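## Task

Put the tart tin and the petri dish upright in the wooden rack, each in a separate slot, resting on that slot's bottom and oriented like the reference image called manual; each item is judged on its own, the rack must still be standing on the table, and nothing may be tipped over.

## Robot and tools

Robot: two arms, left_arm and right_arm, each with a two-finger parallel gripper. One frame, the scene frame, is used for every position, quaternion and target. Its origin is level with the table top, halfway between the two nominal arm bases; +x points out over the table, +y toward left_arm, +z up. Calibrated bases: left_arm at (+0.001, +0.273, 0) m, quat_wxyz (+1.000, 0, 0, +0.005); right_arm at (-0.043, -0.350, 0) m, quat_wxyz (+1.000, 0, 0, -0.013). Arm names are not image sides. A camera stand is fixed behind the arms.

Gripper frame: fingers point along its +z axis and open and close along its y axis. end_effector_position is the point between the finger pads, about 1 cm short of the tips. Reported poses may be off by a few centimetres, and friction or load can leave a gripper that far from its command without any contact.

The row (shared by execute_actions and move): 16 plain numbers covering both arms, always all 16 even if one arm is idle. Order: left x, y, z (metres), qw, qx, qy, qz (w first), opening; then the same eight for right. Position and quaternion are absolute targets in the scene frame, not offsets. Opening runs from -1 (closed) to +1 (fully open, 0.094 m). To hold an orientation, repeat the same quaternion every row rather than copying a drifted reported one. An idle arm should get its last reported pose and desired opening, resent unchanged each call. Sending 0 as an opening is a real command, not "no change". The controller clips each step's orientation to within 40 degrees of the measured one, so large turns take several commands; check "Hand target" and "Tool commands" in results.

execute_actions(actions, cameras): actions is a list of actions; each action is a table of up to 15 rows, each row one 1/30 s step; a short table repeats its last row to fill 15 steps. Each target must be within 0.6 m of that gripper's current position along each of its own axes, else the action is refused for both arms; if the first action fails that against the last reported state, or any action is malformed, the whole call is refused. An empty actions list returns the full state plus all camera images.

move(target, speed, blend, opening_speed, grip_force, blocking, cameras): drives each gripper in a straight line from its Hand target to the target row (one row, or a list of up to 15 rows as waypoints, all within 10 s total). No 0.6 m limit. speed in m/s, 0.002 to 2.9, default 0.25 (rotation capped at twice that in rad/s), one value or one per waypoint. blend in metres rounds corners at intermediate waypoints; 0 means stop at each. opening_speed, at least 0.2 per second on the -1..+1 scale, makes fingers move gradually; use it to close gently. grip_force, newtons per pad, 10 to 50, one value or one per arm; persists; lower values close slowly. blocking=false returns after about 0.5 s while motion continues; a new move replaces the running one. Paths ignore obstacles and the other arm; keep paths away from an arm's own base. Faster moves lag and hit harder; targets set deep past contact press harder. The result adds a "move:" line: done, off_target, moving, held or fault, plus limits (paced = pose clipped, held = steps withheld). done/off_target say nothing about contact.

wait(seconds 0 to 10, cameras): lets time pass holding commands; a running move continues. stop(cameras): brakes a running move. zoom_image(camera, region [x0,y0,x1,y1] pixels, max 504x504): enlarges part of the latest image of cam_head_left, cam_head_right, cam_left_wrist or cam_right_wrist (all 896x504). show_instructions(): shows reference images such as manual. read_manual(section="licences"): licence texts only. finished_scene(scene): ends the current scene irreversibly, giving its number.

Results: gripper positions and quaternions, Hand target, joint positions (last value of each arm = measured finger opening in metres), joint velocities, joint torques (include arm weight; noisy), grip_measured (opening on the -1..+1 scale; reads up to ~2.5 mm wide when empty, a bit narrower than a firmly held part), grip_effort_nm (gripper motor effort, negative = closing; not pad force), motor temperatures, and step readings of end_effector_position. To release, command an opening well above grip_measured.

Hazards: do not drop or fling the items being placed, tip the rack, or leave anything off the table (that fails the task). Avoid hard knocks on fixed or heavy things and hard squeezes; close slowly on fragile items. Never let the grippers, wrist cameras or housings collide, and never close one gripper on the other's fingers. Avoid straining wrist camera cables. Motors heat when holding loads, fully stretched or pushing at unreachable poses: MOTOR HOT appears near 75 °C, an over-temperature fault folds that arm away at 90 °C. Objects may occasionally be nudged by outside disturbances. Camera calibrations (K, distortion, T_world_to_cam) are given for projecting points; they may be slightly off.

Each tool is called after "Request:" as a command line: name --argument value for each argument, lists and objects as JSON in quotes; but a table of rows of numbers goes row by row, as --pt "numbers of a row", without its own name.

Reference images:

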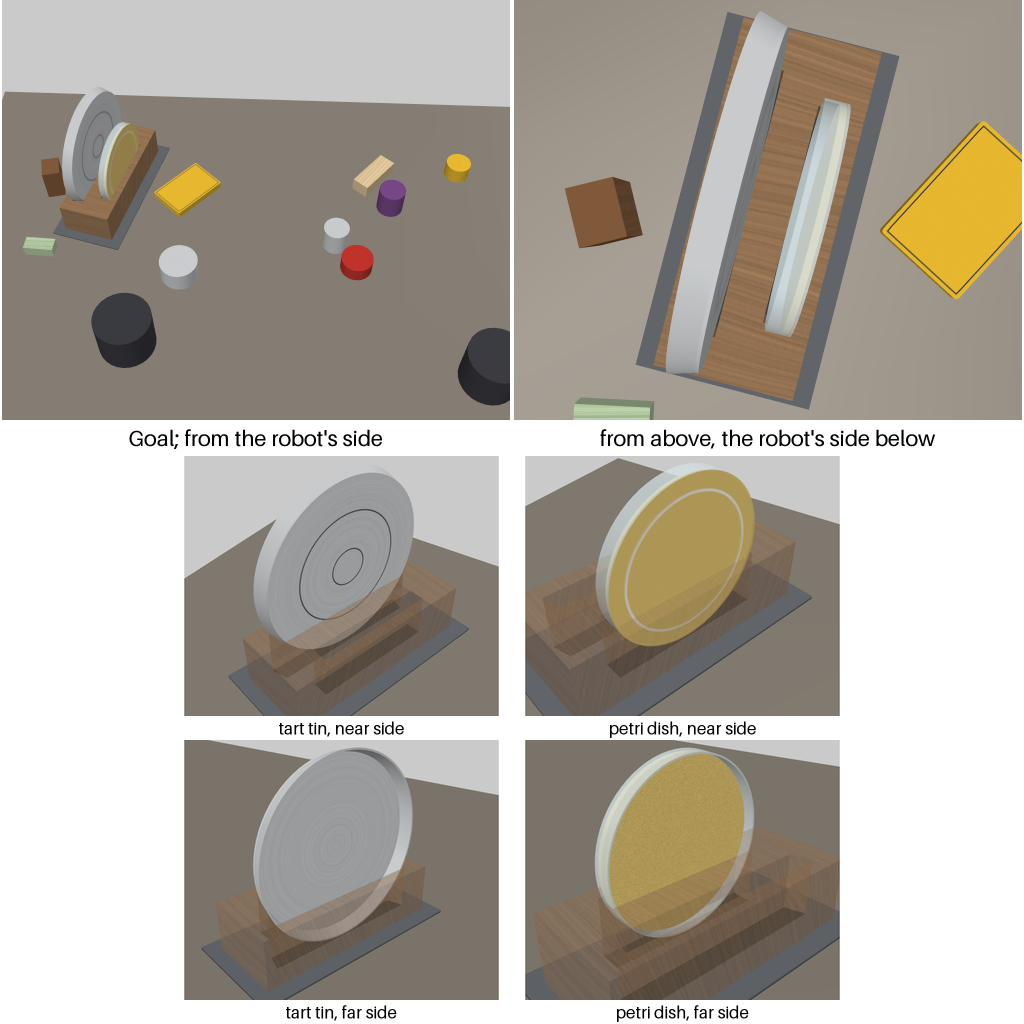

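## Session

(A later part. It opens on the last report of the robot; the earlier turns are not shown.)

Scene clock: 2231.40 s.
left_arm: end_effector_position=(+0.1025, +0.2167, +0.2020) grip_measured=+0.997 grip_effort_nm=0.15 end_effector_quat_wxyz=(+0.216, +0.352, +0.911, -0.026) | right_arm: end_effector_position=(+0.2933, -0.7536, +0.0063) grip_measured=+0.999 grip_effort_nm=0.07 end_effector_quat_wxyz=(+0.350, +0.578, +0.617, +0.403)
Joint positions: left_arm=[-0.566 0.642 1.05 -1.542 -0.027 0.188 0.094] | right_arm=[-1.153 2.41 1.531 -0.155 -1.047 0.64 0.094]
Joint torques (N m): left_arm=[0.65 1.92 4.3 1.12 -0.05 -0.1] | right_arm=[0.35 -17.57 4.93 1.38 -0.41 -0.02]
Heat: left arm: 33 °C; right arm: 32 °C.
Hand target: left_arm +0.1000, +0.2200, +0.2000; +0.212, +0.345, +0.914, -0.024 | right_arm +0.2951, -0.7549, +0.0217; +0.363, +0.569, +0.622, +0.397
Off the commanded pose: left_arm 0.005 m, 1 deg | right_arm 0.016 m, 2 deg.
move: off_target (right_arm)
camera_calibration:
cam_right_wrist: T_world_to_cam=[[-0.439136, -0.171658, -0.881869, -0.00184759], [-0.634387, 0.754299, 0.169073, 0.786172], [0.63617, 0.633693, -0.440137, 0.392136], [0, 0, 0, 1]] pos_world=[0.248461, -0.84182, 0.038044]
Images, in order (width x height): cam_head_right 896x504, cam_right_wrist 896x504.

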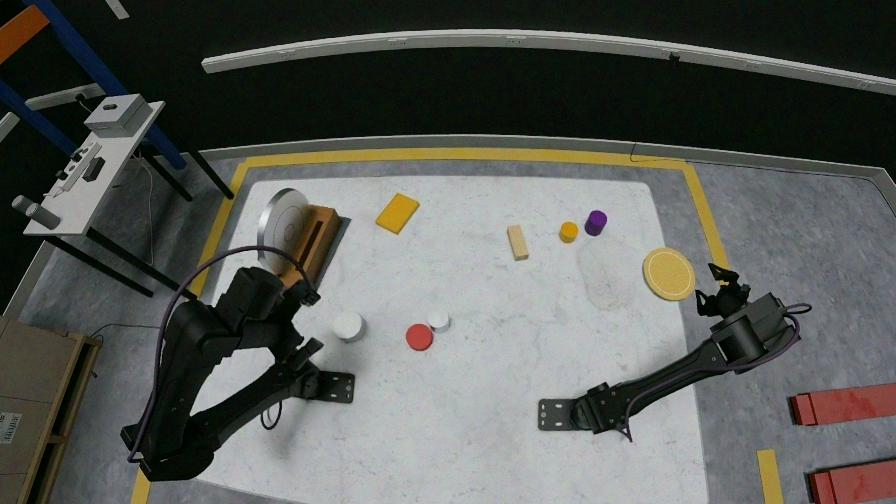

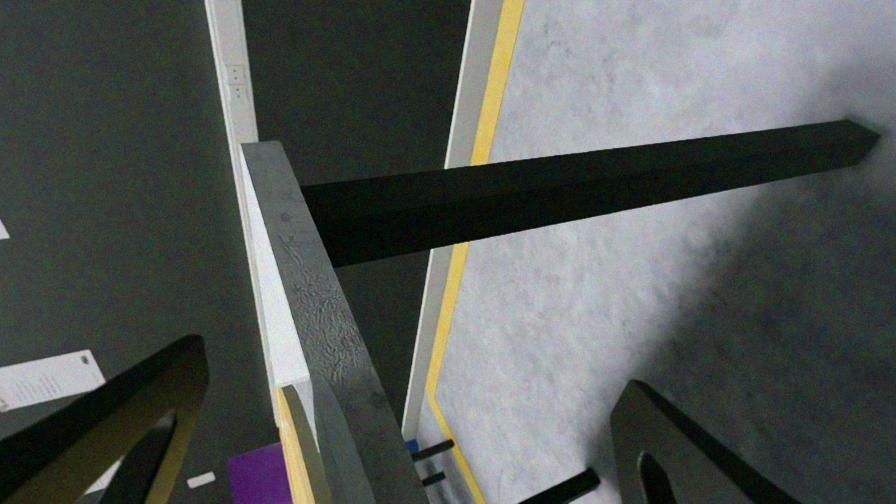

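Request:
move --pt "0.10 0.22 0.20 0.212 0.345 0.914 -0.024 1 0.298 -0.74 0.034 0.363 0.569 0.621 0.396 1" --pt "0.10 0.22 0.20 0.212 0.345 0.914 -0.024 1 0.303 -0.712 0.034 0.363 0.569 0.621 0.396 1" --speed 0.06 --cameras '["cam_head_right","cam_right_wrist"]'

Request:
zoom_image --camera "cam_head_right" --region '[560, 180, 780, 340]'

Scene clock: 2242.23 s.
left_arm: end_effector_position=(+0.1025, +0.2167, +0.2020) grip_measured=+0.997 grip_effort_nm=0.15 end_effector_quat_wxyz=(+0.216, +0.352, +0.911, -0.026) | right_arm: end_effector_position=(+0.3012, -0.7122, +0.0202) grip_measured=+0.999 grip_effort_nm=0.07 end_effector_quat_wxyz=(+0.350, +0.578, +0.617, +0.402)
Joint positions: left_arm=[-0.566 0.642 1.05 -1.542 -0.027 0.188 0.094] | right_arm=[-1.098 2.267 1.309 0.003 -1.015 0.731 0.094]
Joint torques (N m): left_arm=[0.65 1.94 4.3 1.12 -0.05 -0.1] | right_arm=[0.39 -16.17 4.62 1.53 -0.38 0.01]
Heat: left arm: 33 °C; right arm: 33 °C.
Hand target: left_arm +0.1000, +0.2200, +0.2000; +0.212, +0.345, +0.914, -0.024 | right_arm +0.3030, -0.7120, +0.0337; +0.363, +0.570, +0.622, +0.397
Off the commanded pose: left_arm 0.005 m, 1 deg | right_arm 0.014 m, 2 deg.
move: off_target (right_arm)
camera_calibration:
cam_right_wrist: T_world_to_cam=[[-0.439673, -0.172636, -0.88141, 0.0204673], [-0.633374, 0.755391, 0.167992, 0.758105], [0.636808, 0.632124, -0.441469, 0.365737], [0, 0, 0, 1]] pos_world=[0.256259, -0.800323, 0.0521458]
Images, in order (width x height): cam_head_right 896x504, cam_right_wrist 896x504.

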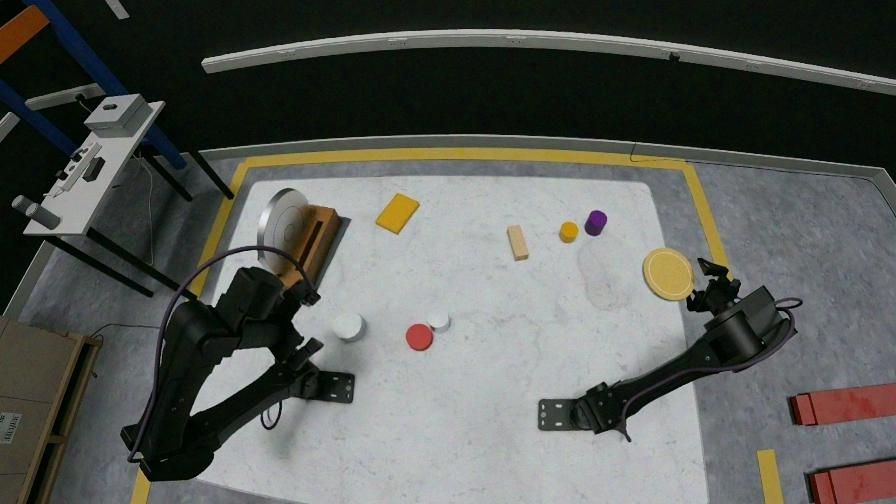

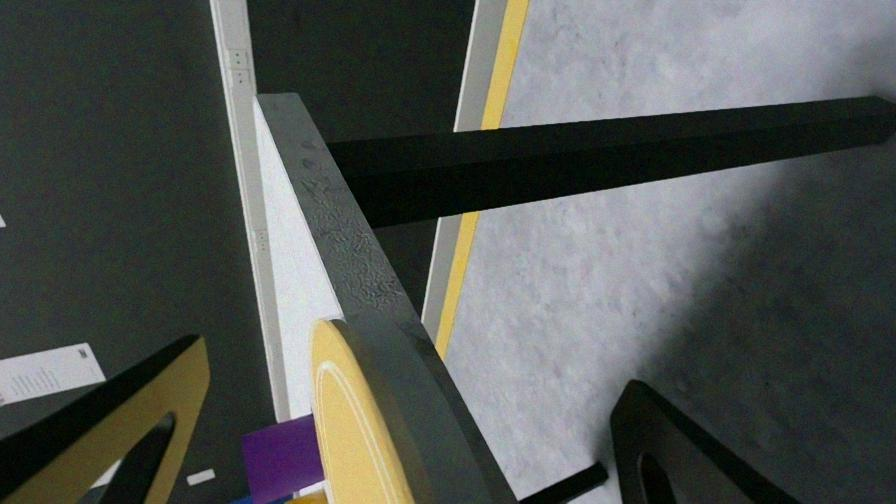

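Scaled by 2.291 from the camera's 896x504 image, which has a finer 1280x720 frame.

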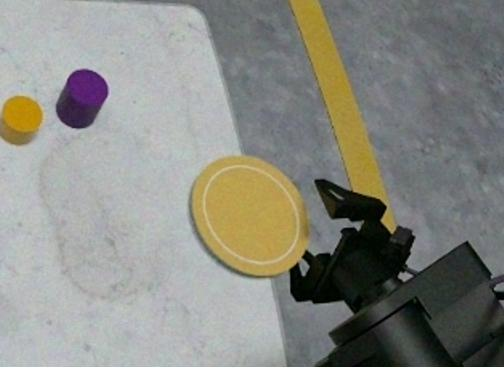

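Request:
move --pt "0.10 0.22 0.20 0.212 0.345 0.914 -0.024 1 0.304 -0.691 0.034 0.363 0.569 0.621 0.396 1" --speed 0.05 --cameras '["cam_head_right","cam_right_wrist"]'

Request:
zoom_image --camera "cam_head_right" --region '[560, 180, 780, 340]'

Scene clock: 2256.10 s.
left_arm: end_effector_position=(+0.1025, +0.2167, +0.2020) grip_measured=+0.997 grip_effort_nm=0.15 end_effector_quat_wxyz=(+0.216, +0.352, +0.911, -0.026) | right_arm: end_effector_position=(+0.3019, -0.6918, +0.0212) grip_measured=+0.999 grip_effort_nm=0.07 end_effector_quat_wxyz=(+0.351, +0.579, +0.617, +0.402)
Joint positions: left_arm=[-0.566 0.642 1.05 -1.542 -0.027 0.188 0.094] | right_arm=[-1.074 2.212 1.204 0.085 -1 0.769 0.094]
Joint torques (N m): left_arm=[0.65 1.94 4.3 1.11 -0.05 -0.1] | right_arm=[0.55 -15.45 4.46 1.58 -0.36 -0.01]
Motor temperatures (°C): left_arm=[24 32 30 28 26 25 24] | right_arm=[24 37 31 28 25 25 26]
Heat: left arm: 32 °C; right arm: 37 °C.
Hand target: left_arm +0.1000, +0.2200, +0.2000; +0.212, +0.345, +0.914, -0.024 | right_arm +0.3041, -0.6910, +0.0338; +0.363, +0.570, +0.622, +0.397
Off the commanded pose: left_arm 0.005 m, 1 deg | right_arm 0.013 m, 2 deg.
move: off_target (right_arm)
camera_calibration:
cam_right_wrist: T_world_to_cam=[[-0.439842, -0.172549, -0.881343, 0.0252412], [-0.632459, 0.75625, 0.167576, 0.743364], [0.637601, 0.63112, -0.441761, 0.351932], [0, 0, 0, 1]] pos_world=[0.256857, -0.779926, 0.0531465]
Images, in order (width x height): cam_head_right 896x504, cam_right_wrist 896x504.

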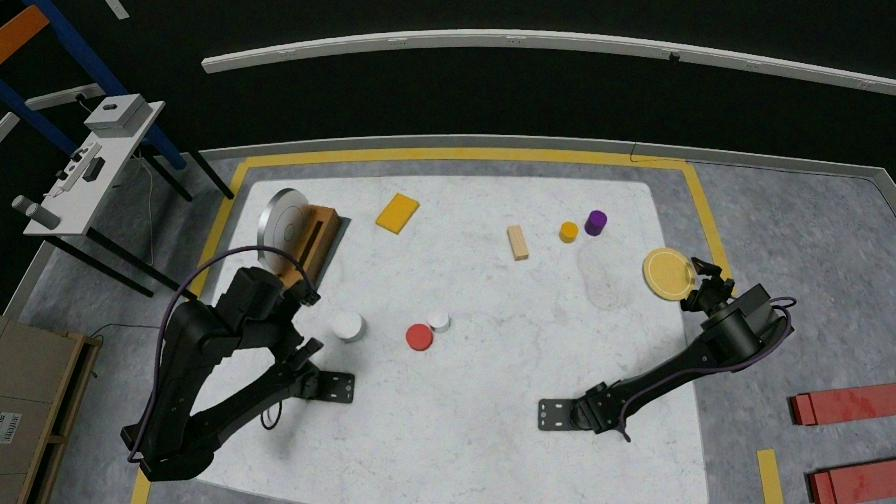

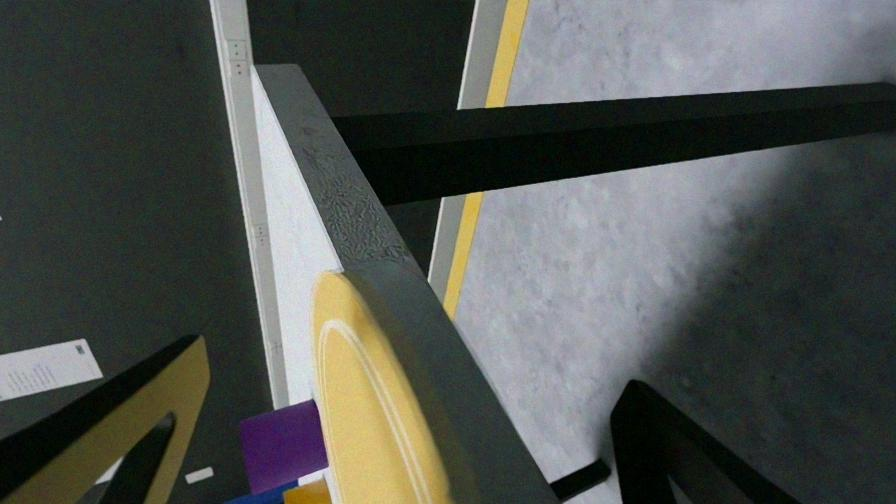

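Scaled by 2.291 from the camera's 896x504 image, which has a finer 1280x720 frame.

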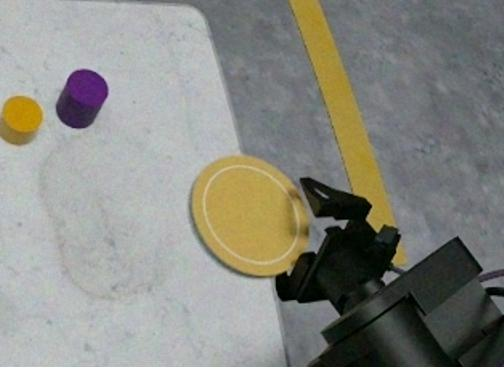

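Request:
move --pt "0.10 0.22 0.20 0.212 0.345 0.914 -0.024 1 0.312 -0.685 0.034 0.363 0.569 0.621 0.396 1" --speed 0.05

Request:
move --pt "0.10 0.22 0.20 0.212 0.345 0.914 -0.024 1 0.312 -0.685 0.034 0.363 0.569 0.621 0.396 -0.7" --opening_speed 0.8 --cameras '["cam_head_right","cam_right_wrist"]'

Request:
zoom_image --camera "cam_head_right" --region '[560, 180, 780, 340]'

Scene clock: 2268.03 s.
left_arm: end_effector_position=(+0.1025, +0.2167, +0.2020) grip_measured=+0.997 grip_effort_nm=0.15 end_effector_quat_wxyz=(+0.216, +0.352, +0.911, -0.026) | right_arm: end_effector_position=(+0.3091, -0.6865, +0.0211) grip_measured=+0.999 grip_effort_nm=0.07 end_effector_quat_wxyz=(+0.351, +0.579, +0.617, +0.402)
Joint positions: left_arm=[-0.566 0.642 1.05 -1.542 -0.027 0.188 0.094] | right_arm=[-1.052 2.207 1.187 0.125 -0.985 0.803 0.094]
Joint torques (N m): left_arm=[0.66 1.94 4.31 1.11 -0.05 -0.1] | right_arm=[0.8 -15.39 4.46 1.64 -0.34 -0.04]
Heat: left arm: 32 °C; right arm: 38 °C.
Hand target: left_arm +0.1000, +0.2200, +0.2000; +0.212, +0.345, +0.914, -0.024 | right_arm +0.3120, -0.6850, +0.0339; +0.363, +0.569, +0.622, +0.397
Off the commanded pose: left_arm 0.005 m, 1 deg | right_arm 0.013 m, 2 deg.
move: off_target (right_arm)

Scene clock: 2270.60 s.
left_arm: end_effector_position=(+0.1025, +0.2167, +0.2020) grip_measured=+0.997 grip_effort_nm=0.15 end_effector_quat_wxyz=(+0.216, +0.352, +0.911, -0.026) | right_arm: end_effector_position=(+0.3159, -0.6878, +0.0495) grip_measured=-0.646 grip_effort_nm=-0.98 end_effector_quat_wxyz=(+0.379, +0.550, +0.617, +0.416)
Joint positions: left_arm=[-0.566 0.642 1.05 -1.542 -0.027 0.188 0.094] | right_arm=[-1.051 2.169 1.187 0.178 -1.037 0.831 0.017]
Joint torques (N m): left_arm=[0.65 1.94 4.3 1.11 -0.04 -0.1] | right_arm=[0.61 -12.21 4.4 1.13 0.18 -0.29]
Heat: left arm: 32 °C; right arm: 38 °C.
Hand target: left_arm +0.1000, +0.2200, +0.2000; +0.212, +0.345, +0.914, -0.024 | right_arm +0.3115, -0.6845, +0.0341; +0.364, +0.569, +0.622, +0.397
Off the commanded pose: left_arm 0.005 m, 1 deg | right_arm 0.016 m, 4 deg.
move: off_target (right_arm)
camera_calibration:
cam_right_wrist: T_world_to_cam=[[-0.369534, -0.212592, -0.904571, 0.00842725], [-0.658882, 0.746382, 0.0937512, 0.749635], [0.655224, 0.63065, -0.415887, 0.34567], [0, 0, 0, 1]] pos_world=[0.270544, -0.775719, 0.0811034]
Images, in order (width x height): cam_head_right 896x504, cam_right_wrist 896x504.

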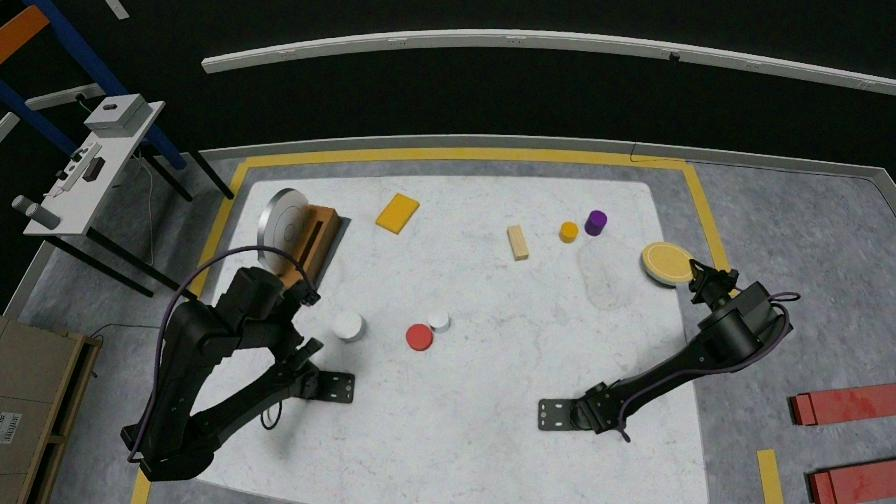

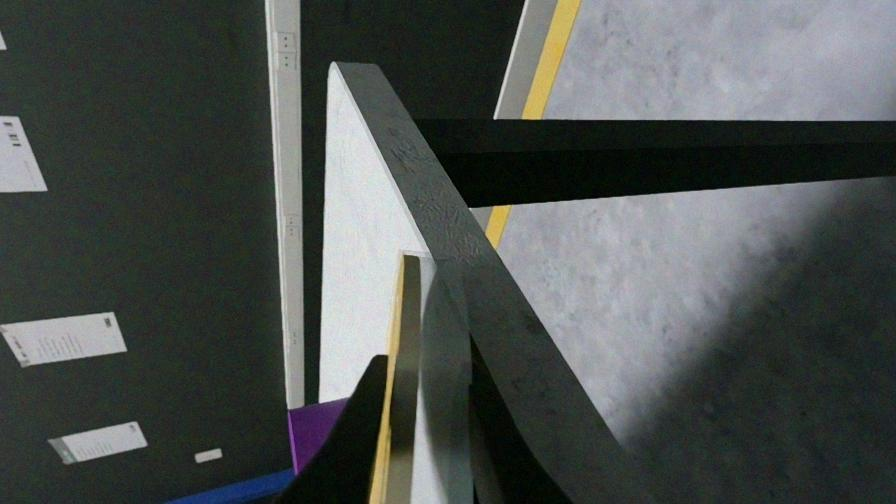

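Scaled by 2.291 from the camera's 896x504 image, which has a finer 1280x720 frame.

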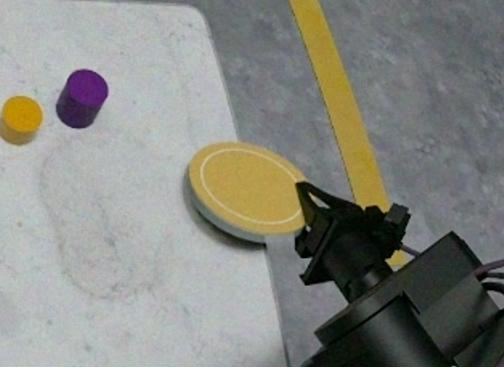

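Request:
move --pt "0.10 0.22 0.20 0.212 0.345 0.914 -0.024 1 0.315 -0.69 0.05 0.363 0.569 0.621 0.396 -1" --pt "0.10 0.22 0.20 0.212 0.345 0.914 -0.024 1 0.315 -0.70 0.11 0.363 0.569 0.621 0.396 -1" --pt "0.10 0.22 0.20 0.212 0.345 0.914 -0.024 1 0.28 -0.66 0.26 0.363 0.569 0.621 0.396 -1" --speed 0.12 --blend '[0,0.01,0]' --cameras '["cam_head_right","cam_right_wrist"]'

Request:
zoom_image --camera "cam_head_right" --region '[560, 180, 780, 340]'

Scene clock: 2283.60 s.
left_arm: end_effector_position=(+0.1025, +0.2167, +0.2020) grip_measured=+0.997 grip_effort_nm=0.15 end_effector_quat_wxyz=(+0.216, +0.352, +0.911, -0.026) | right_arm: end_effector_position=(+0.2824, -0.6634, +0.2370) grip_measured=-0.695 grip_effort_nm=-1.02 end_effector_quat_wxyz=(+0.348, +0.584, +0.621, +0.390)
Joint positions: left_arm=[-0.566 0.642 1.05 -1.542 -0.027 0.188 0.094] | right_arm=[-1.079 1.773 1.527 -0.699 -0.977 0.744 0.014]
Joint torques (N m): left_arm=[0.66 1.95 4.3 1.11 -0.05 -0.1] | right_arm=[-0.9 -12.31 9.43 1.13 -0.71 0.02]
Heat: left arm: 32 °C; right arm: 37 °C.
Hand target: left_arm +0.1000, +0.2200, +0.2000; +0.212, +0.345, +0.914, -0.024 | right_arm +0.2800, -0.6598, +0.2595; +0.364, +0.570, +0.622, +0.396
Off the commanded pose: left_arm 0.005 m, 1 deg | right_arm 0.023 m, 3 deg.
move: off_target (right_arm)
camera_calibration:
cam_right_wrist: T_world_to_cam=[[-0.462885, -0.178774, -0.868204, 0.211056], [-0.622113, 0.763228, 0.174522, 0.673382], [0.631437, 0.620904, -0.464505, 0.44199], [0, 0, 0, 1]] pos_world=[0.237525, -0.750647, 0.271026]
Images, in order (width x height): cam_head_right 896x504, cam_right_wrist 896x504.

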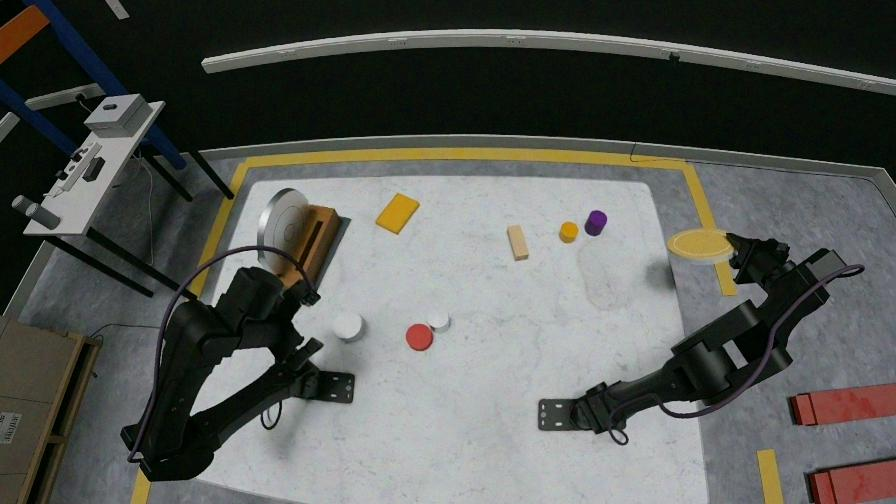

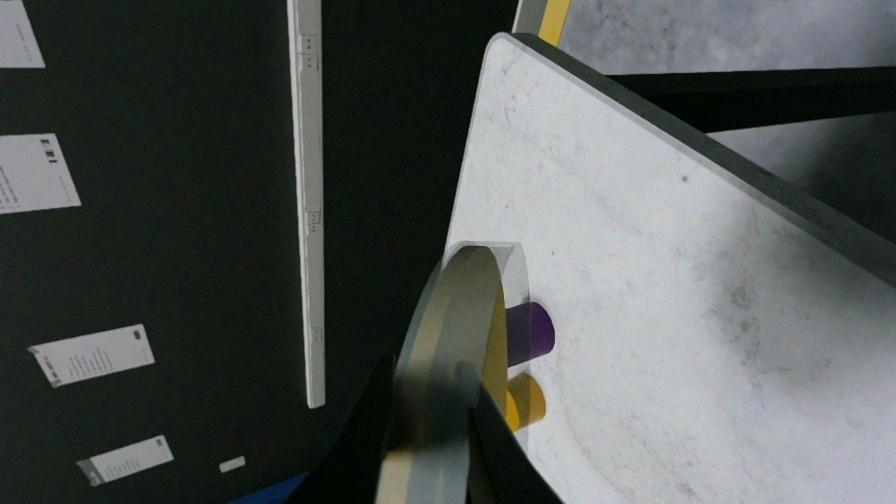

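Scaled by 2.291 from the camera's 896x504 image, which has a finer 1280x720 frame.

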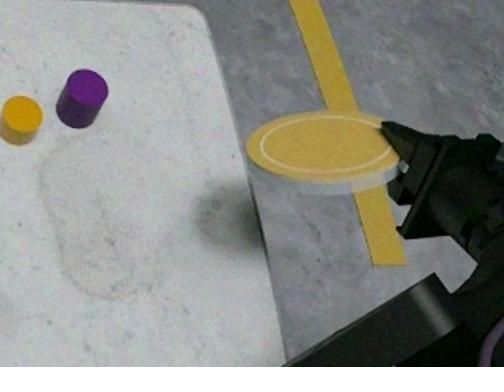

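Request:
move --pt "0.10 0.22 0.20 0.212 0.345 0.914 -0.024 1 0.30 -0.56 0.37 0.653 -0.271 0.653 0.271 -1" --pt "0.10 0.22 0.20 0.212 0.345 0.914 -0.024 1 0.33 -0.25 0.36 0.5 -0.5 0.5 0.5 -1" --speed 0.25 --cameras '[]'

Request:
move --pt "0.25 0.10 0.36 0.3044 0.6871 0.5272 -0.3967 1 0.28 -0.24 0.30 0.549 -0.425 0.572 0.437 -1" --pt "0.332 -0.045 0.32 0.3044 0.6871 0.5272 -0.3967 1 0.28 -0.24 0.30 0.549 -0.425 0.572 0.437 -1" --speed 0.25 --cameras '["all"]'

Scene clock: 2301.53 s.
left_arm: end_effector_position=(+0.1025, +0.2167, +0.2020) grip_measured=+0.997 grip_effort_nm=0.15 end_effector_quat_wxyz=(+0.216, +0.352, +0.911, -0.026) | right_arm: end_effector_position=(+0.3307, -0.2503, +0.3521) grip_measured=-0.695 grip_effort_nm=-1.02 end_effector_quat_wxyz=(+0.549, -0.423, +0.574, +0.436)
Joint positions: left_arm=[-0.566 0.642 1.05 -1.542 -0.027 0.188 0.094] | right_arm=[-0.199 1.565 1.332 -0.194 -1.529 -0.391 0.014]
Joint torques (N m): left_arm=[0.66 1.95 4.3 1.12 -0.05 -0.1] | right_arm=[0.21 -6.8 9.8 1.48 -0.52 -0.24]
Heat: left arm: 32 °C; right arm: 36 °C.
Hand target: left_arm +0.1000, +0.2200, +0.2000; +0.212, +0.345, +0.914, -0.024 | right_arm +0.3299, -0.2496, +0.3598; +0.554, -0.438, +0.558, +0.435
Off the commanded pose: left_arm 0.005 m, 1 deg | right_arm 0.008 m, 15 deg.
joint sent to its limit (right arm) — joint 5 (wrist yaw), lower limit. The joint targets are off in orientation, not in position.
move: off_target (right_arm)
No camera images: "cameras" was empty.

Scene clock: 2306.27 s.
left_arm: end_effector_position=(+0.3332, -0.0449, +0.3165) grip_measured=+0.997 grip_effort_nm=0.14 end_effector_quat_wxyz=(+0.319, +0.683, +0.530, -0.388) | right_arm: end_effector_position=(+0.2876, -0.2405, +0.2921) grip_measured=-0.695 grip_effort_nm=-1.02 end_effector_quat_wxyz=(+0.535, -0.410, +0.588, +0.447)
Joint positions: left_arm=[-0.435 2.147 2.459 -1.544 1.017 1.208 0.094] | right_arm=[-0.199 1.433 1.022 -0.194 -1.522 -0.518 0.014]
Joint torques (N m): left_arm=[0.02 -9.26 6.89 0.78 0.54 -0.07] | right_arm=[-0.46 -8.88 6.27 1.61 -0.51 -0.2]
Heat: left arm: 32 °C; right arm: 36 °C.
Hand target: left_arm +0.3318, -0.0450, +0.3198; +0.318, +0.680, +0.531, -0.394 | right_arm +0.2802, -0.2399, +0.2998; +0.548, -0.426, +0.572, +0.437
Off the commanded pose: left_arm 0.004 m, 2 deg | right_arm 0.011 m, 3 deg.
joint sent to its limit (left arm) — joint 4 (wrist pitch), lower limit. The joint targets still meet the commanded pose.
move: off_target (right_arm)
camera_calibration:
cam_left_wrist: T_world_to_cam=[[-0.978911, 0.136255, 0.152211, 0.278631], [0.0554361, 0.894298, -0.444024, 0.197271], [-0.196622, -0.426222, -0.882992, 0.428541], [0, 0, 0, 1]] pos_world=[0.34608, -0.0317305, 0.423581]
cam_right_wrist: T_world_to_cam=[[0.953742, -0.290182, 0.0785539, -0.373899], [-0.112094, -0.585722, -0.802723, 0.158634], [0.278947, 0.756785, -0.591156, 0.372826], [0, 0, 0, 1]] pos_world=[0.270387, -0.297733, 0.377108]

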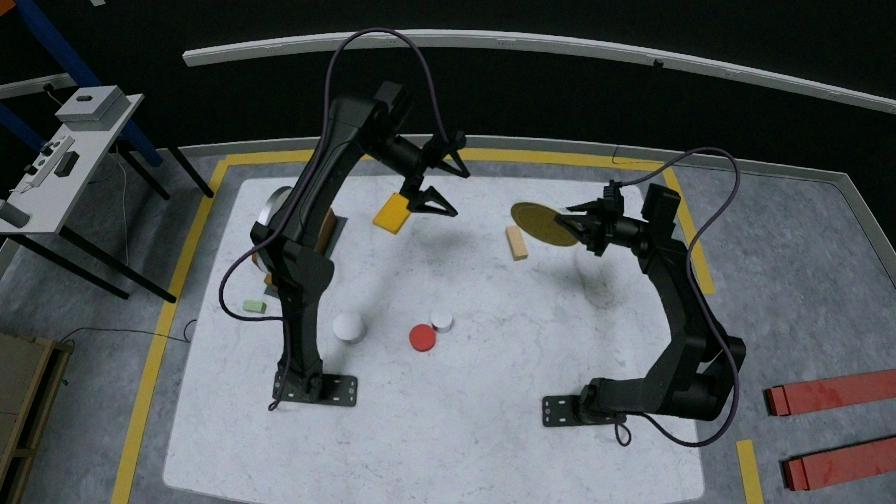

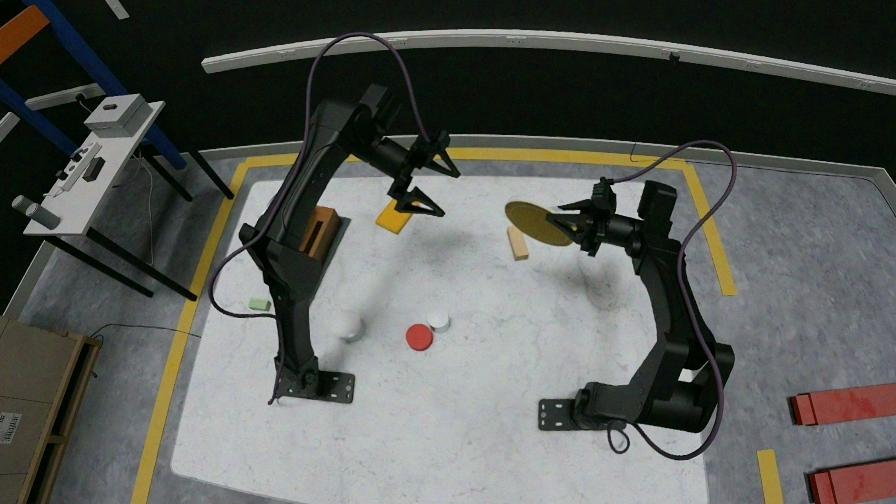

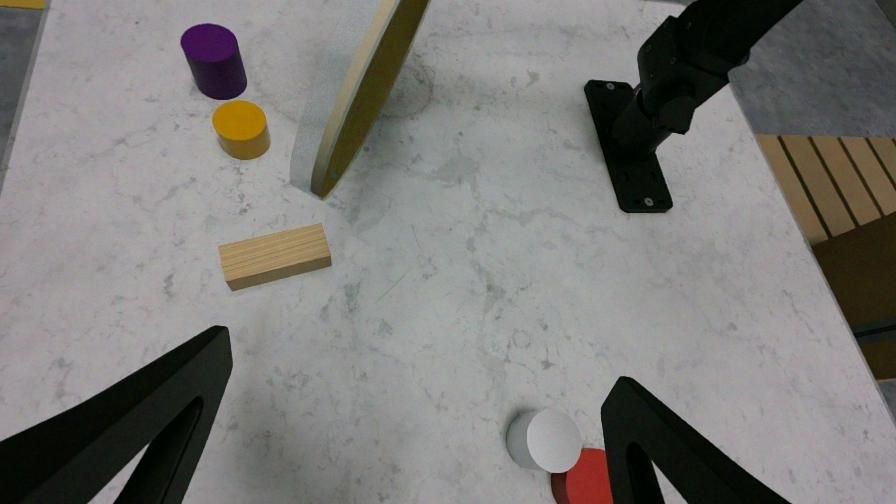

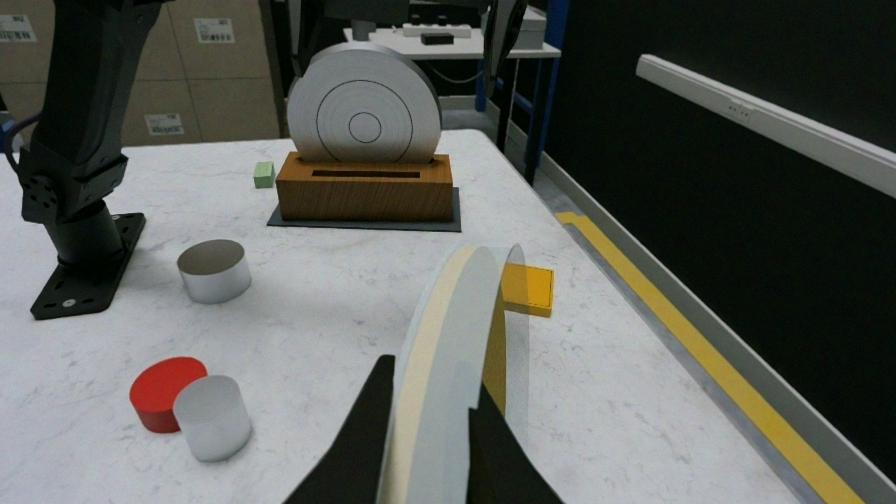

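Request:
move --pt "0.375 -0.055 0.30 0.2613 0.7384 0.4525 -0.4263 1 0.28 -0.24 0.30 0.549 -0.425 0.572 0.437 -1" --speed 0.2 --cameras '["cam_head_right","cam_left_wrist","cam_right_wrist"]'

Request:
zoom_image --camera "cam_head_right" --region '[380, 130, 620, 280]'

Scene clock: 2391.57 s.
left_arm: end_effector_position=(+0.3756, -0.0545, +0.2968) grip_measured=+0.997 grip_effort_nm=0.14 end_effector_quat_wxyz=(+0.356, +0.692, +0.494, -0.388) | right_arm: end_effector_position=(+0.2876, -0.2405, +0.2921) grip_measured=-0.695 grip_effort_nm=-1.02 end_effector_quat_wxyz=(+0.535, -0.410, +0.588, +0.446)
Joint positions: left_arm=[-0.406 2.346 2.675 -1.544 1.074 1.293 0.094] | right_arm=[-0.199 1.433 1.022 -0.194 -1.521 -0.519 0.014]
Joint torques (N m): left_arm=[0.42 -9.96 7.02 0.79 0.79 0.1] | right_arm=[-0.43 -8.88 6.26 1.63 -0.52 -0.21]
Heat: left arm: 34 °C; right arm: 34 °C.
Hand target: left_arm +0.3747, -0.0550, +0.2997; +0.360, +0.688, +0.486, -0.400 | right_arm +0.2802, -0.2399, +0.2997; +0.548, -0.426, +0.572, +0.437
Off the commanded pose: left_arm 0.003 m, 14 deg | right_arm 0.011 m, 3 deg.
joint sent to its limit (left arm) — joint 4 (wrist pitch), lower limit. The joint targets are off in orientation, not in position.
move: off_target (left_arm, right_arm)
camera_calibration:
cam_left_wrist: T_world_to_cam=[[-0.981903, 0.174464, 0.0736768, 0.35094], [0.11469, 0.85738, -0.501743, 0.187642], [-0.150705, -0.484213, -0.861873, 0.388742], [0, 0, 0, 1]] pos_world=[0.381654, -0.0338727, 0.403339]
cam_right_wrist: T_world_to_cam=[[0.95361, -0.290405, 0.0793231, -0.374095], [-0.111695, -0.585998, -0.802578, 0.158437], [0.279556, 0.756486, -0.59125, 0.37256], [0, 0, 0, 1]] pos_world=[0.270286, -0.297632, 0.377108]
Images, in order (width x height): cam_head_right 896x504, cam_left_wrist 896x504, cam_right_wrist 896x504.

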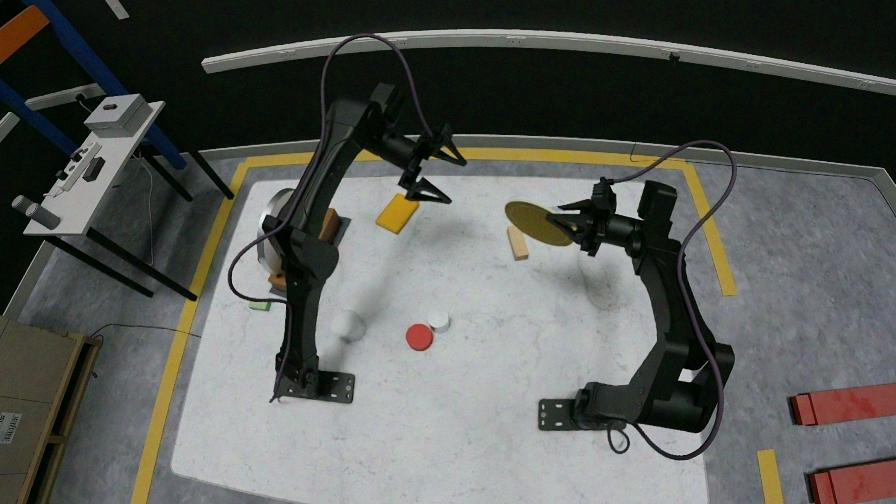

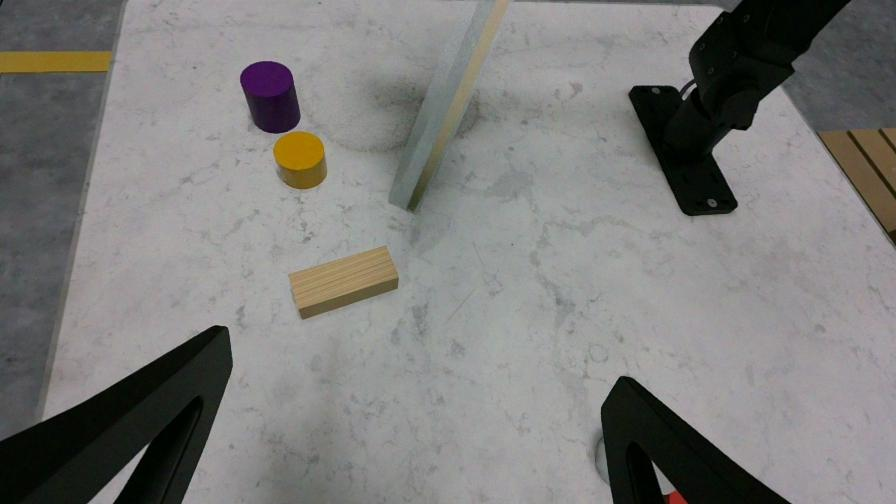

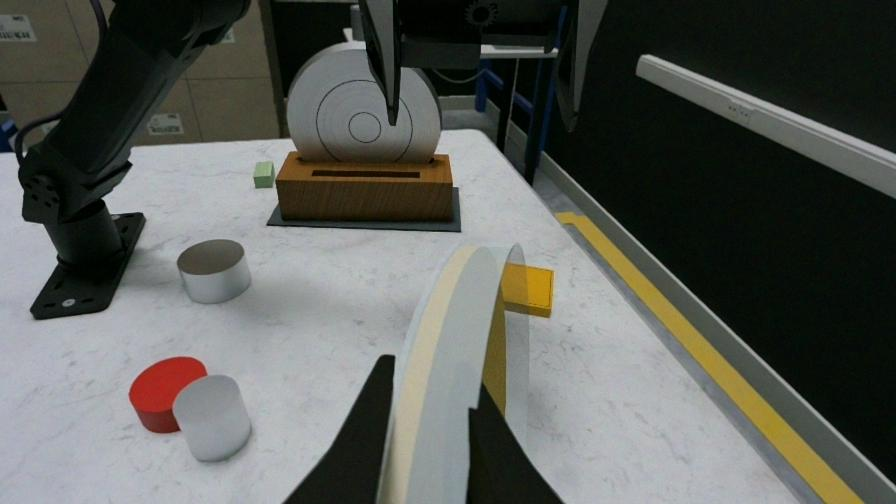

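Scaled by 2.100 from the camera's 896x504 image, which has a finer 1280x720 frame.

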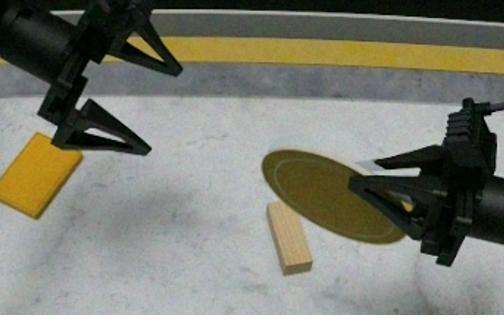

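Request:
move --pt "0.42 0.06 0.30 0.2939 0.7007 0.509 -0.4046 1 0.28 -0.24 0.30 0.549 -0.425 0.572 0.437 -1" --pt "0.42 0.06 0.30 0.2939 0.7007 0.509 -0.4046 1 0.35 -0.16 0.30 0.5255 -0.4731 0.5255 0.4731 -1" --speed 0.2 --cameras '["cam_head_right","cam_left_wrist","cam_right_wrist"]'

Request:
zoom_image --camera "cam_head_right" --region '[380, 130, 620, 280]'

Scene clock: 2436.03 s.
left_arm: end_effector_position=(+0.4342, +0.0615, +0.2751) grip_measured=+0.997 grip_effort_nm=0.14 end_effector_quat_wxyz=(+0.388, +0.635, +0.569, -0.349) | right_arm: end_effector_position=(+0.3485, -0.1616, +0.3063) grip_measured=-0.695 grip_effort_nm=-1.02 end_effector_quat_wxyz=(+0.520, -0.474, +0.531, +0.471)
Joint positions: left_arm=[-0.129 2.282 2.481 -1.545 1.086 1.428 0.094] | right_arm=[0.049 1.716 1.221 0.387 -1.441 -0.099 0.014]
Joint torques (N m): left_arm=[-0.34 -15.51 4.44 0.63 0.69 0.11] | right_arm=[0.38 -8.14 6.27 1.93 -0.1 -0.09]
Motor temperatures (°C): left_arm=[24 37 31 27 28 25 24] | right_arm=[24 34 32 31 25 25 29]
Heat: left arm: 37 °C; right arm: 34 °C.
Hand target: left_arm +0.4205, +0.0594, +0.2992; +0.404, +0.641, +0.552, -0.347 | right_arm +0.3497, -0.1600, +0.3001; +0.521, -0.477, +0.528, +0.470
Off the commanded pose: left_arm 0.029 m, 16 deg | right_arm 0.007 m, 1 deg.
joint sent to its limit (left arm) — joint 4 (wrist pitch), lower limit. The joint targets are off in orientation, not in position.
move: off_target (left_arm)
camera_calibration:
cam_left_wrist: T_world_to_cam=[[-0.995564, -0.0382803, 0.0859446, 0.405519], [-0.0758817, 0.866746, -0.492943, 0.150383], [-0.0556222, -0.497278, -0.865806, 0.395666], [0, 0, 0, 1]] pos_world=[0.43714, 0.0819353, 0.381848]
cam_right_wrist: T_world_to_cam=[[0.97865, -0.133306, 0.156438, -0.417324], [0.0480754, -0.591552, -0.804832, 0.16693], [0.19983, 0.79517, -0.572514, 0.332589], [0, 0, 0, 1]] pos_world=[0.333927, -0.221349, 0.390048]
Images, in order (width x height): cam_head_right 896x504, cam_left_wrist 896x504, cam_right_wrist 896x504.

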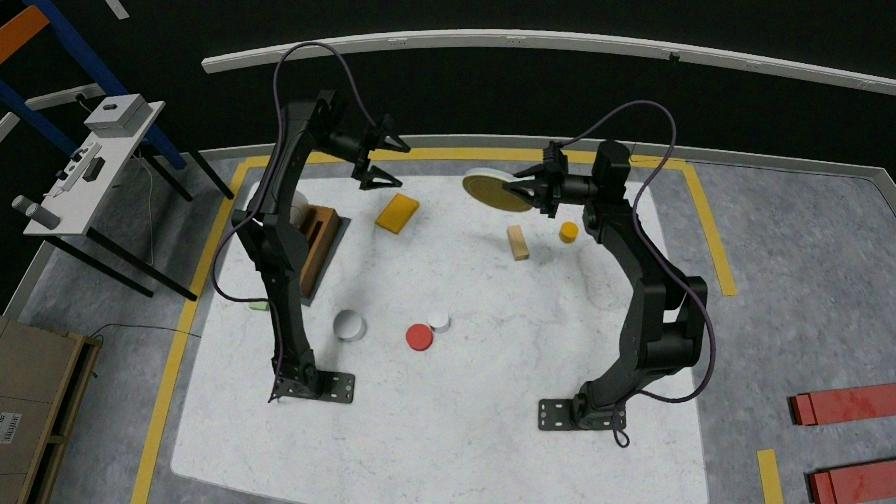

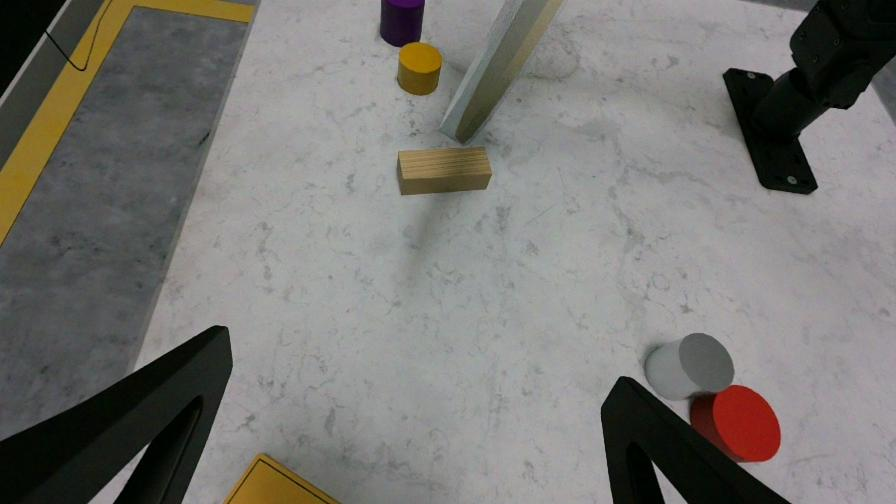

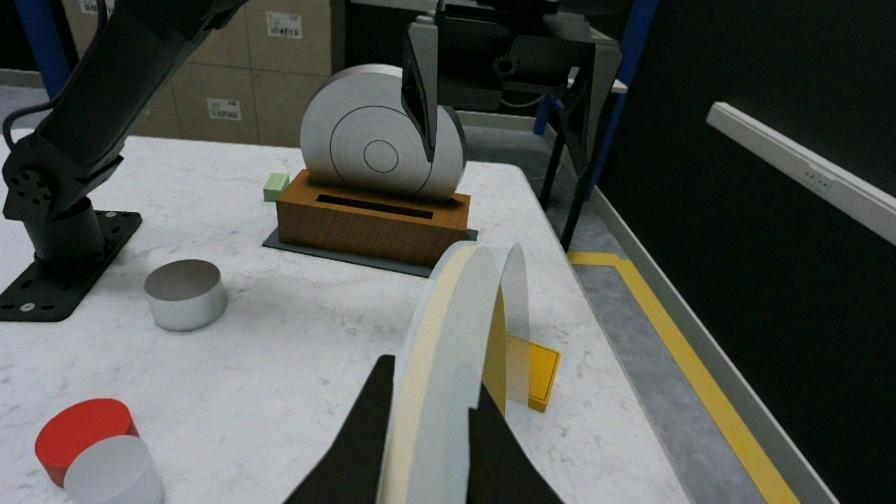

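Scaled by 2.100 from the camera's 896x504 image, which has a finer 1280x720 frame.

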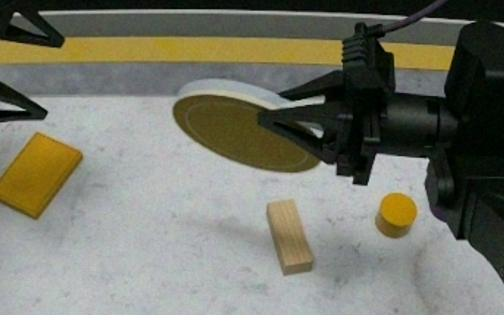

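Request:
move --pt "0.385 -0.03 0.22 0.2796 0.718 0.4843 -0.4146 1 0.31 -0.22 0.22 0.5417 -0.4545 0.5417 0.4545 -1" --speed 0.2 --cameras '["cam_left_wrist"]'

Scene clock: 2465.67 s.
left_arm: end_effector_position=(+0.3853, -0.0297, +0.2200) grip_measured=+0.997 grip_effort_nm=0.14 end_effector_quat_wxyz=(+0.308, +0.706, +0.501, -0.394) | right_arm: end_effector_position=(+0.3177, -0.2192, +0.2087) grip_measured=-0.695 grip_effort_nm=-1.02 end_effector_quat_wxyz=(+0.527, -0.437, +0.563, +0.463)
Joint positions: left_arm=[-0.354 2.366 2.434 -1.546 1.045 1.511 0.094] | right_arm=[-0.116 1.711 0.859 0.514 -1.521 -0.278 0.014]
Joint torques (N m): left_arm=[0.13 -10.8 6.24 0.45 0.58 0.11] | right_arm=[-0.59 -11.15 5.46 1.82 -0.49 -0.16]
Heat: left arm: 40 °C; right arm: 33 °C.
Hand target: left_arm +0.3847, -0.0301, +0.2198; +0.308, +0.705, +0.498, -0.400 | right_arm +0.3102, -0.2198, +0.2195; +0.539, -0.457, +0.543, +0.454
Off the commanded pose: left_arm 0.000 m, 5 deg | right_arm 0.014 m, 4 deg.
joint sent to its limit (left arm) — joint 4 (wrist pitch), lower limit. The joint targets are off in orientation, not in position.
move: off_target (left_arm, right_arm)
camera_calibration:
cam_left_wrist: T_world_to_cam=[[-0.967832, 0.211329, 0.136533, 0.343648], [0.131252, 0.887056, -0.44261, 0.10824], [-0.214649, -0.410452, -0.886259, 0.368188], [0, 0, 0, 1]] pos_world=[0.397418, -0.0175148, 0.327299]
Images, in order (width x height): cam_left_wrist 896x504.

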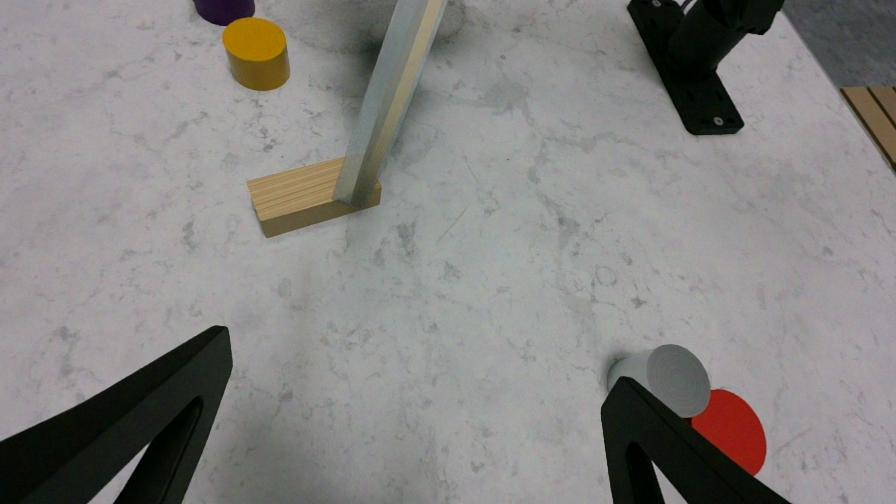

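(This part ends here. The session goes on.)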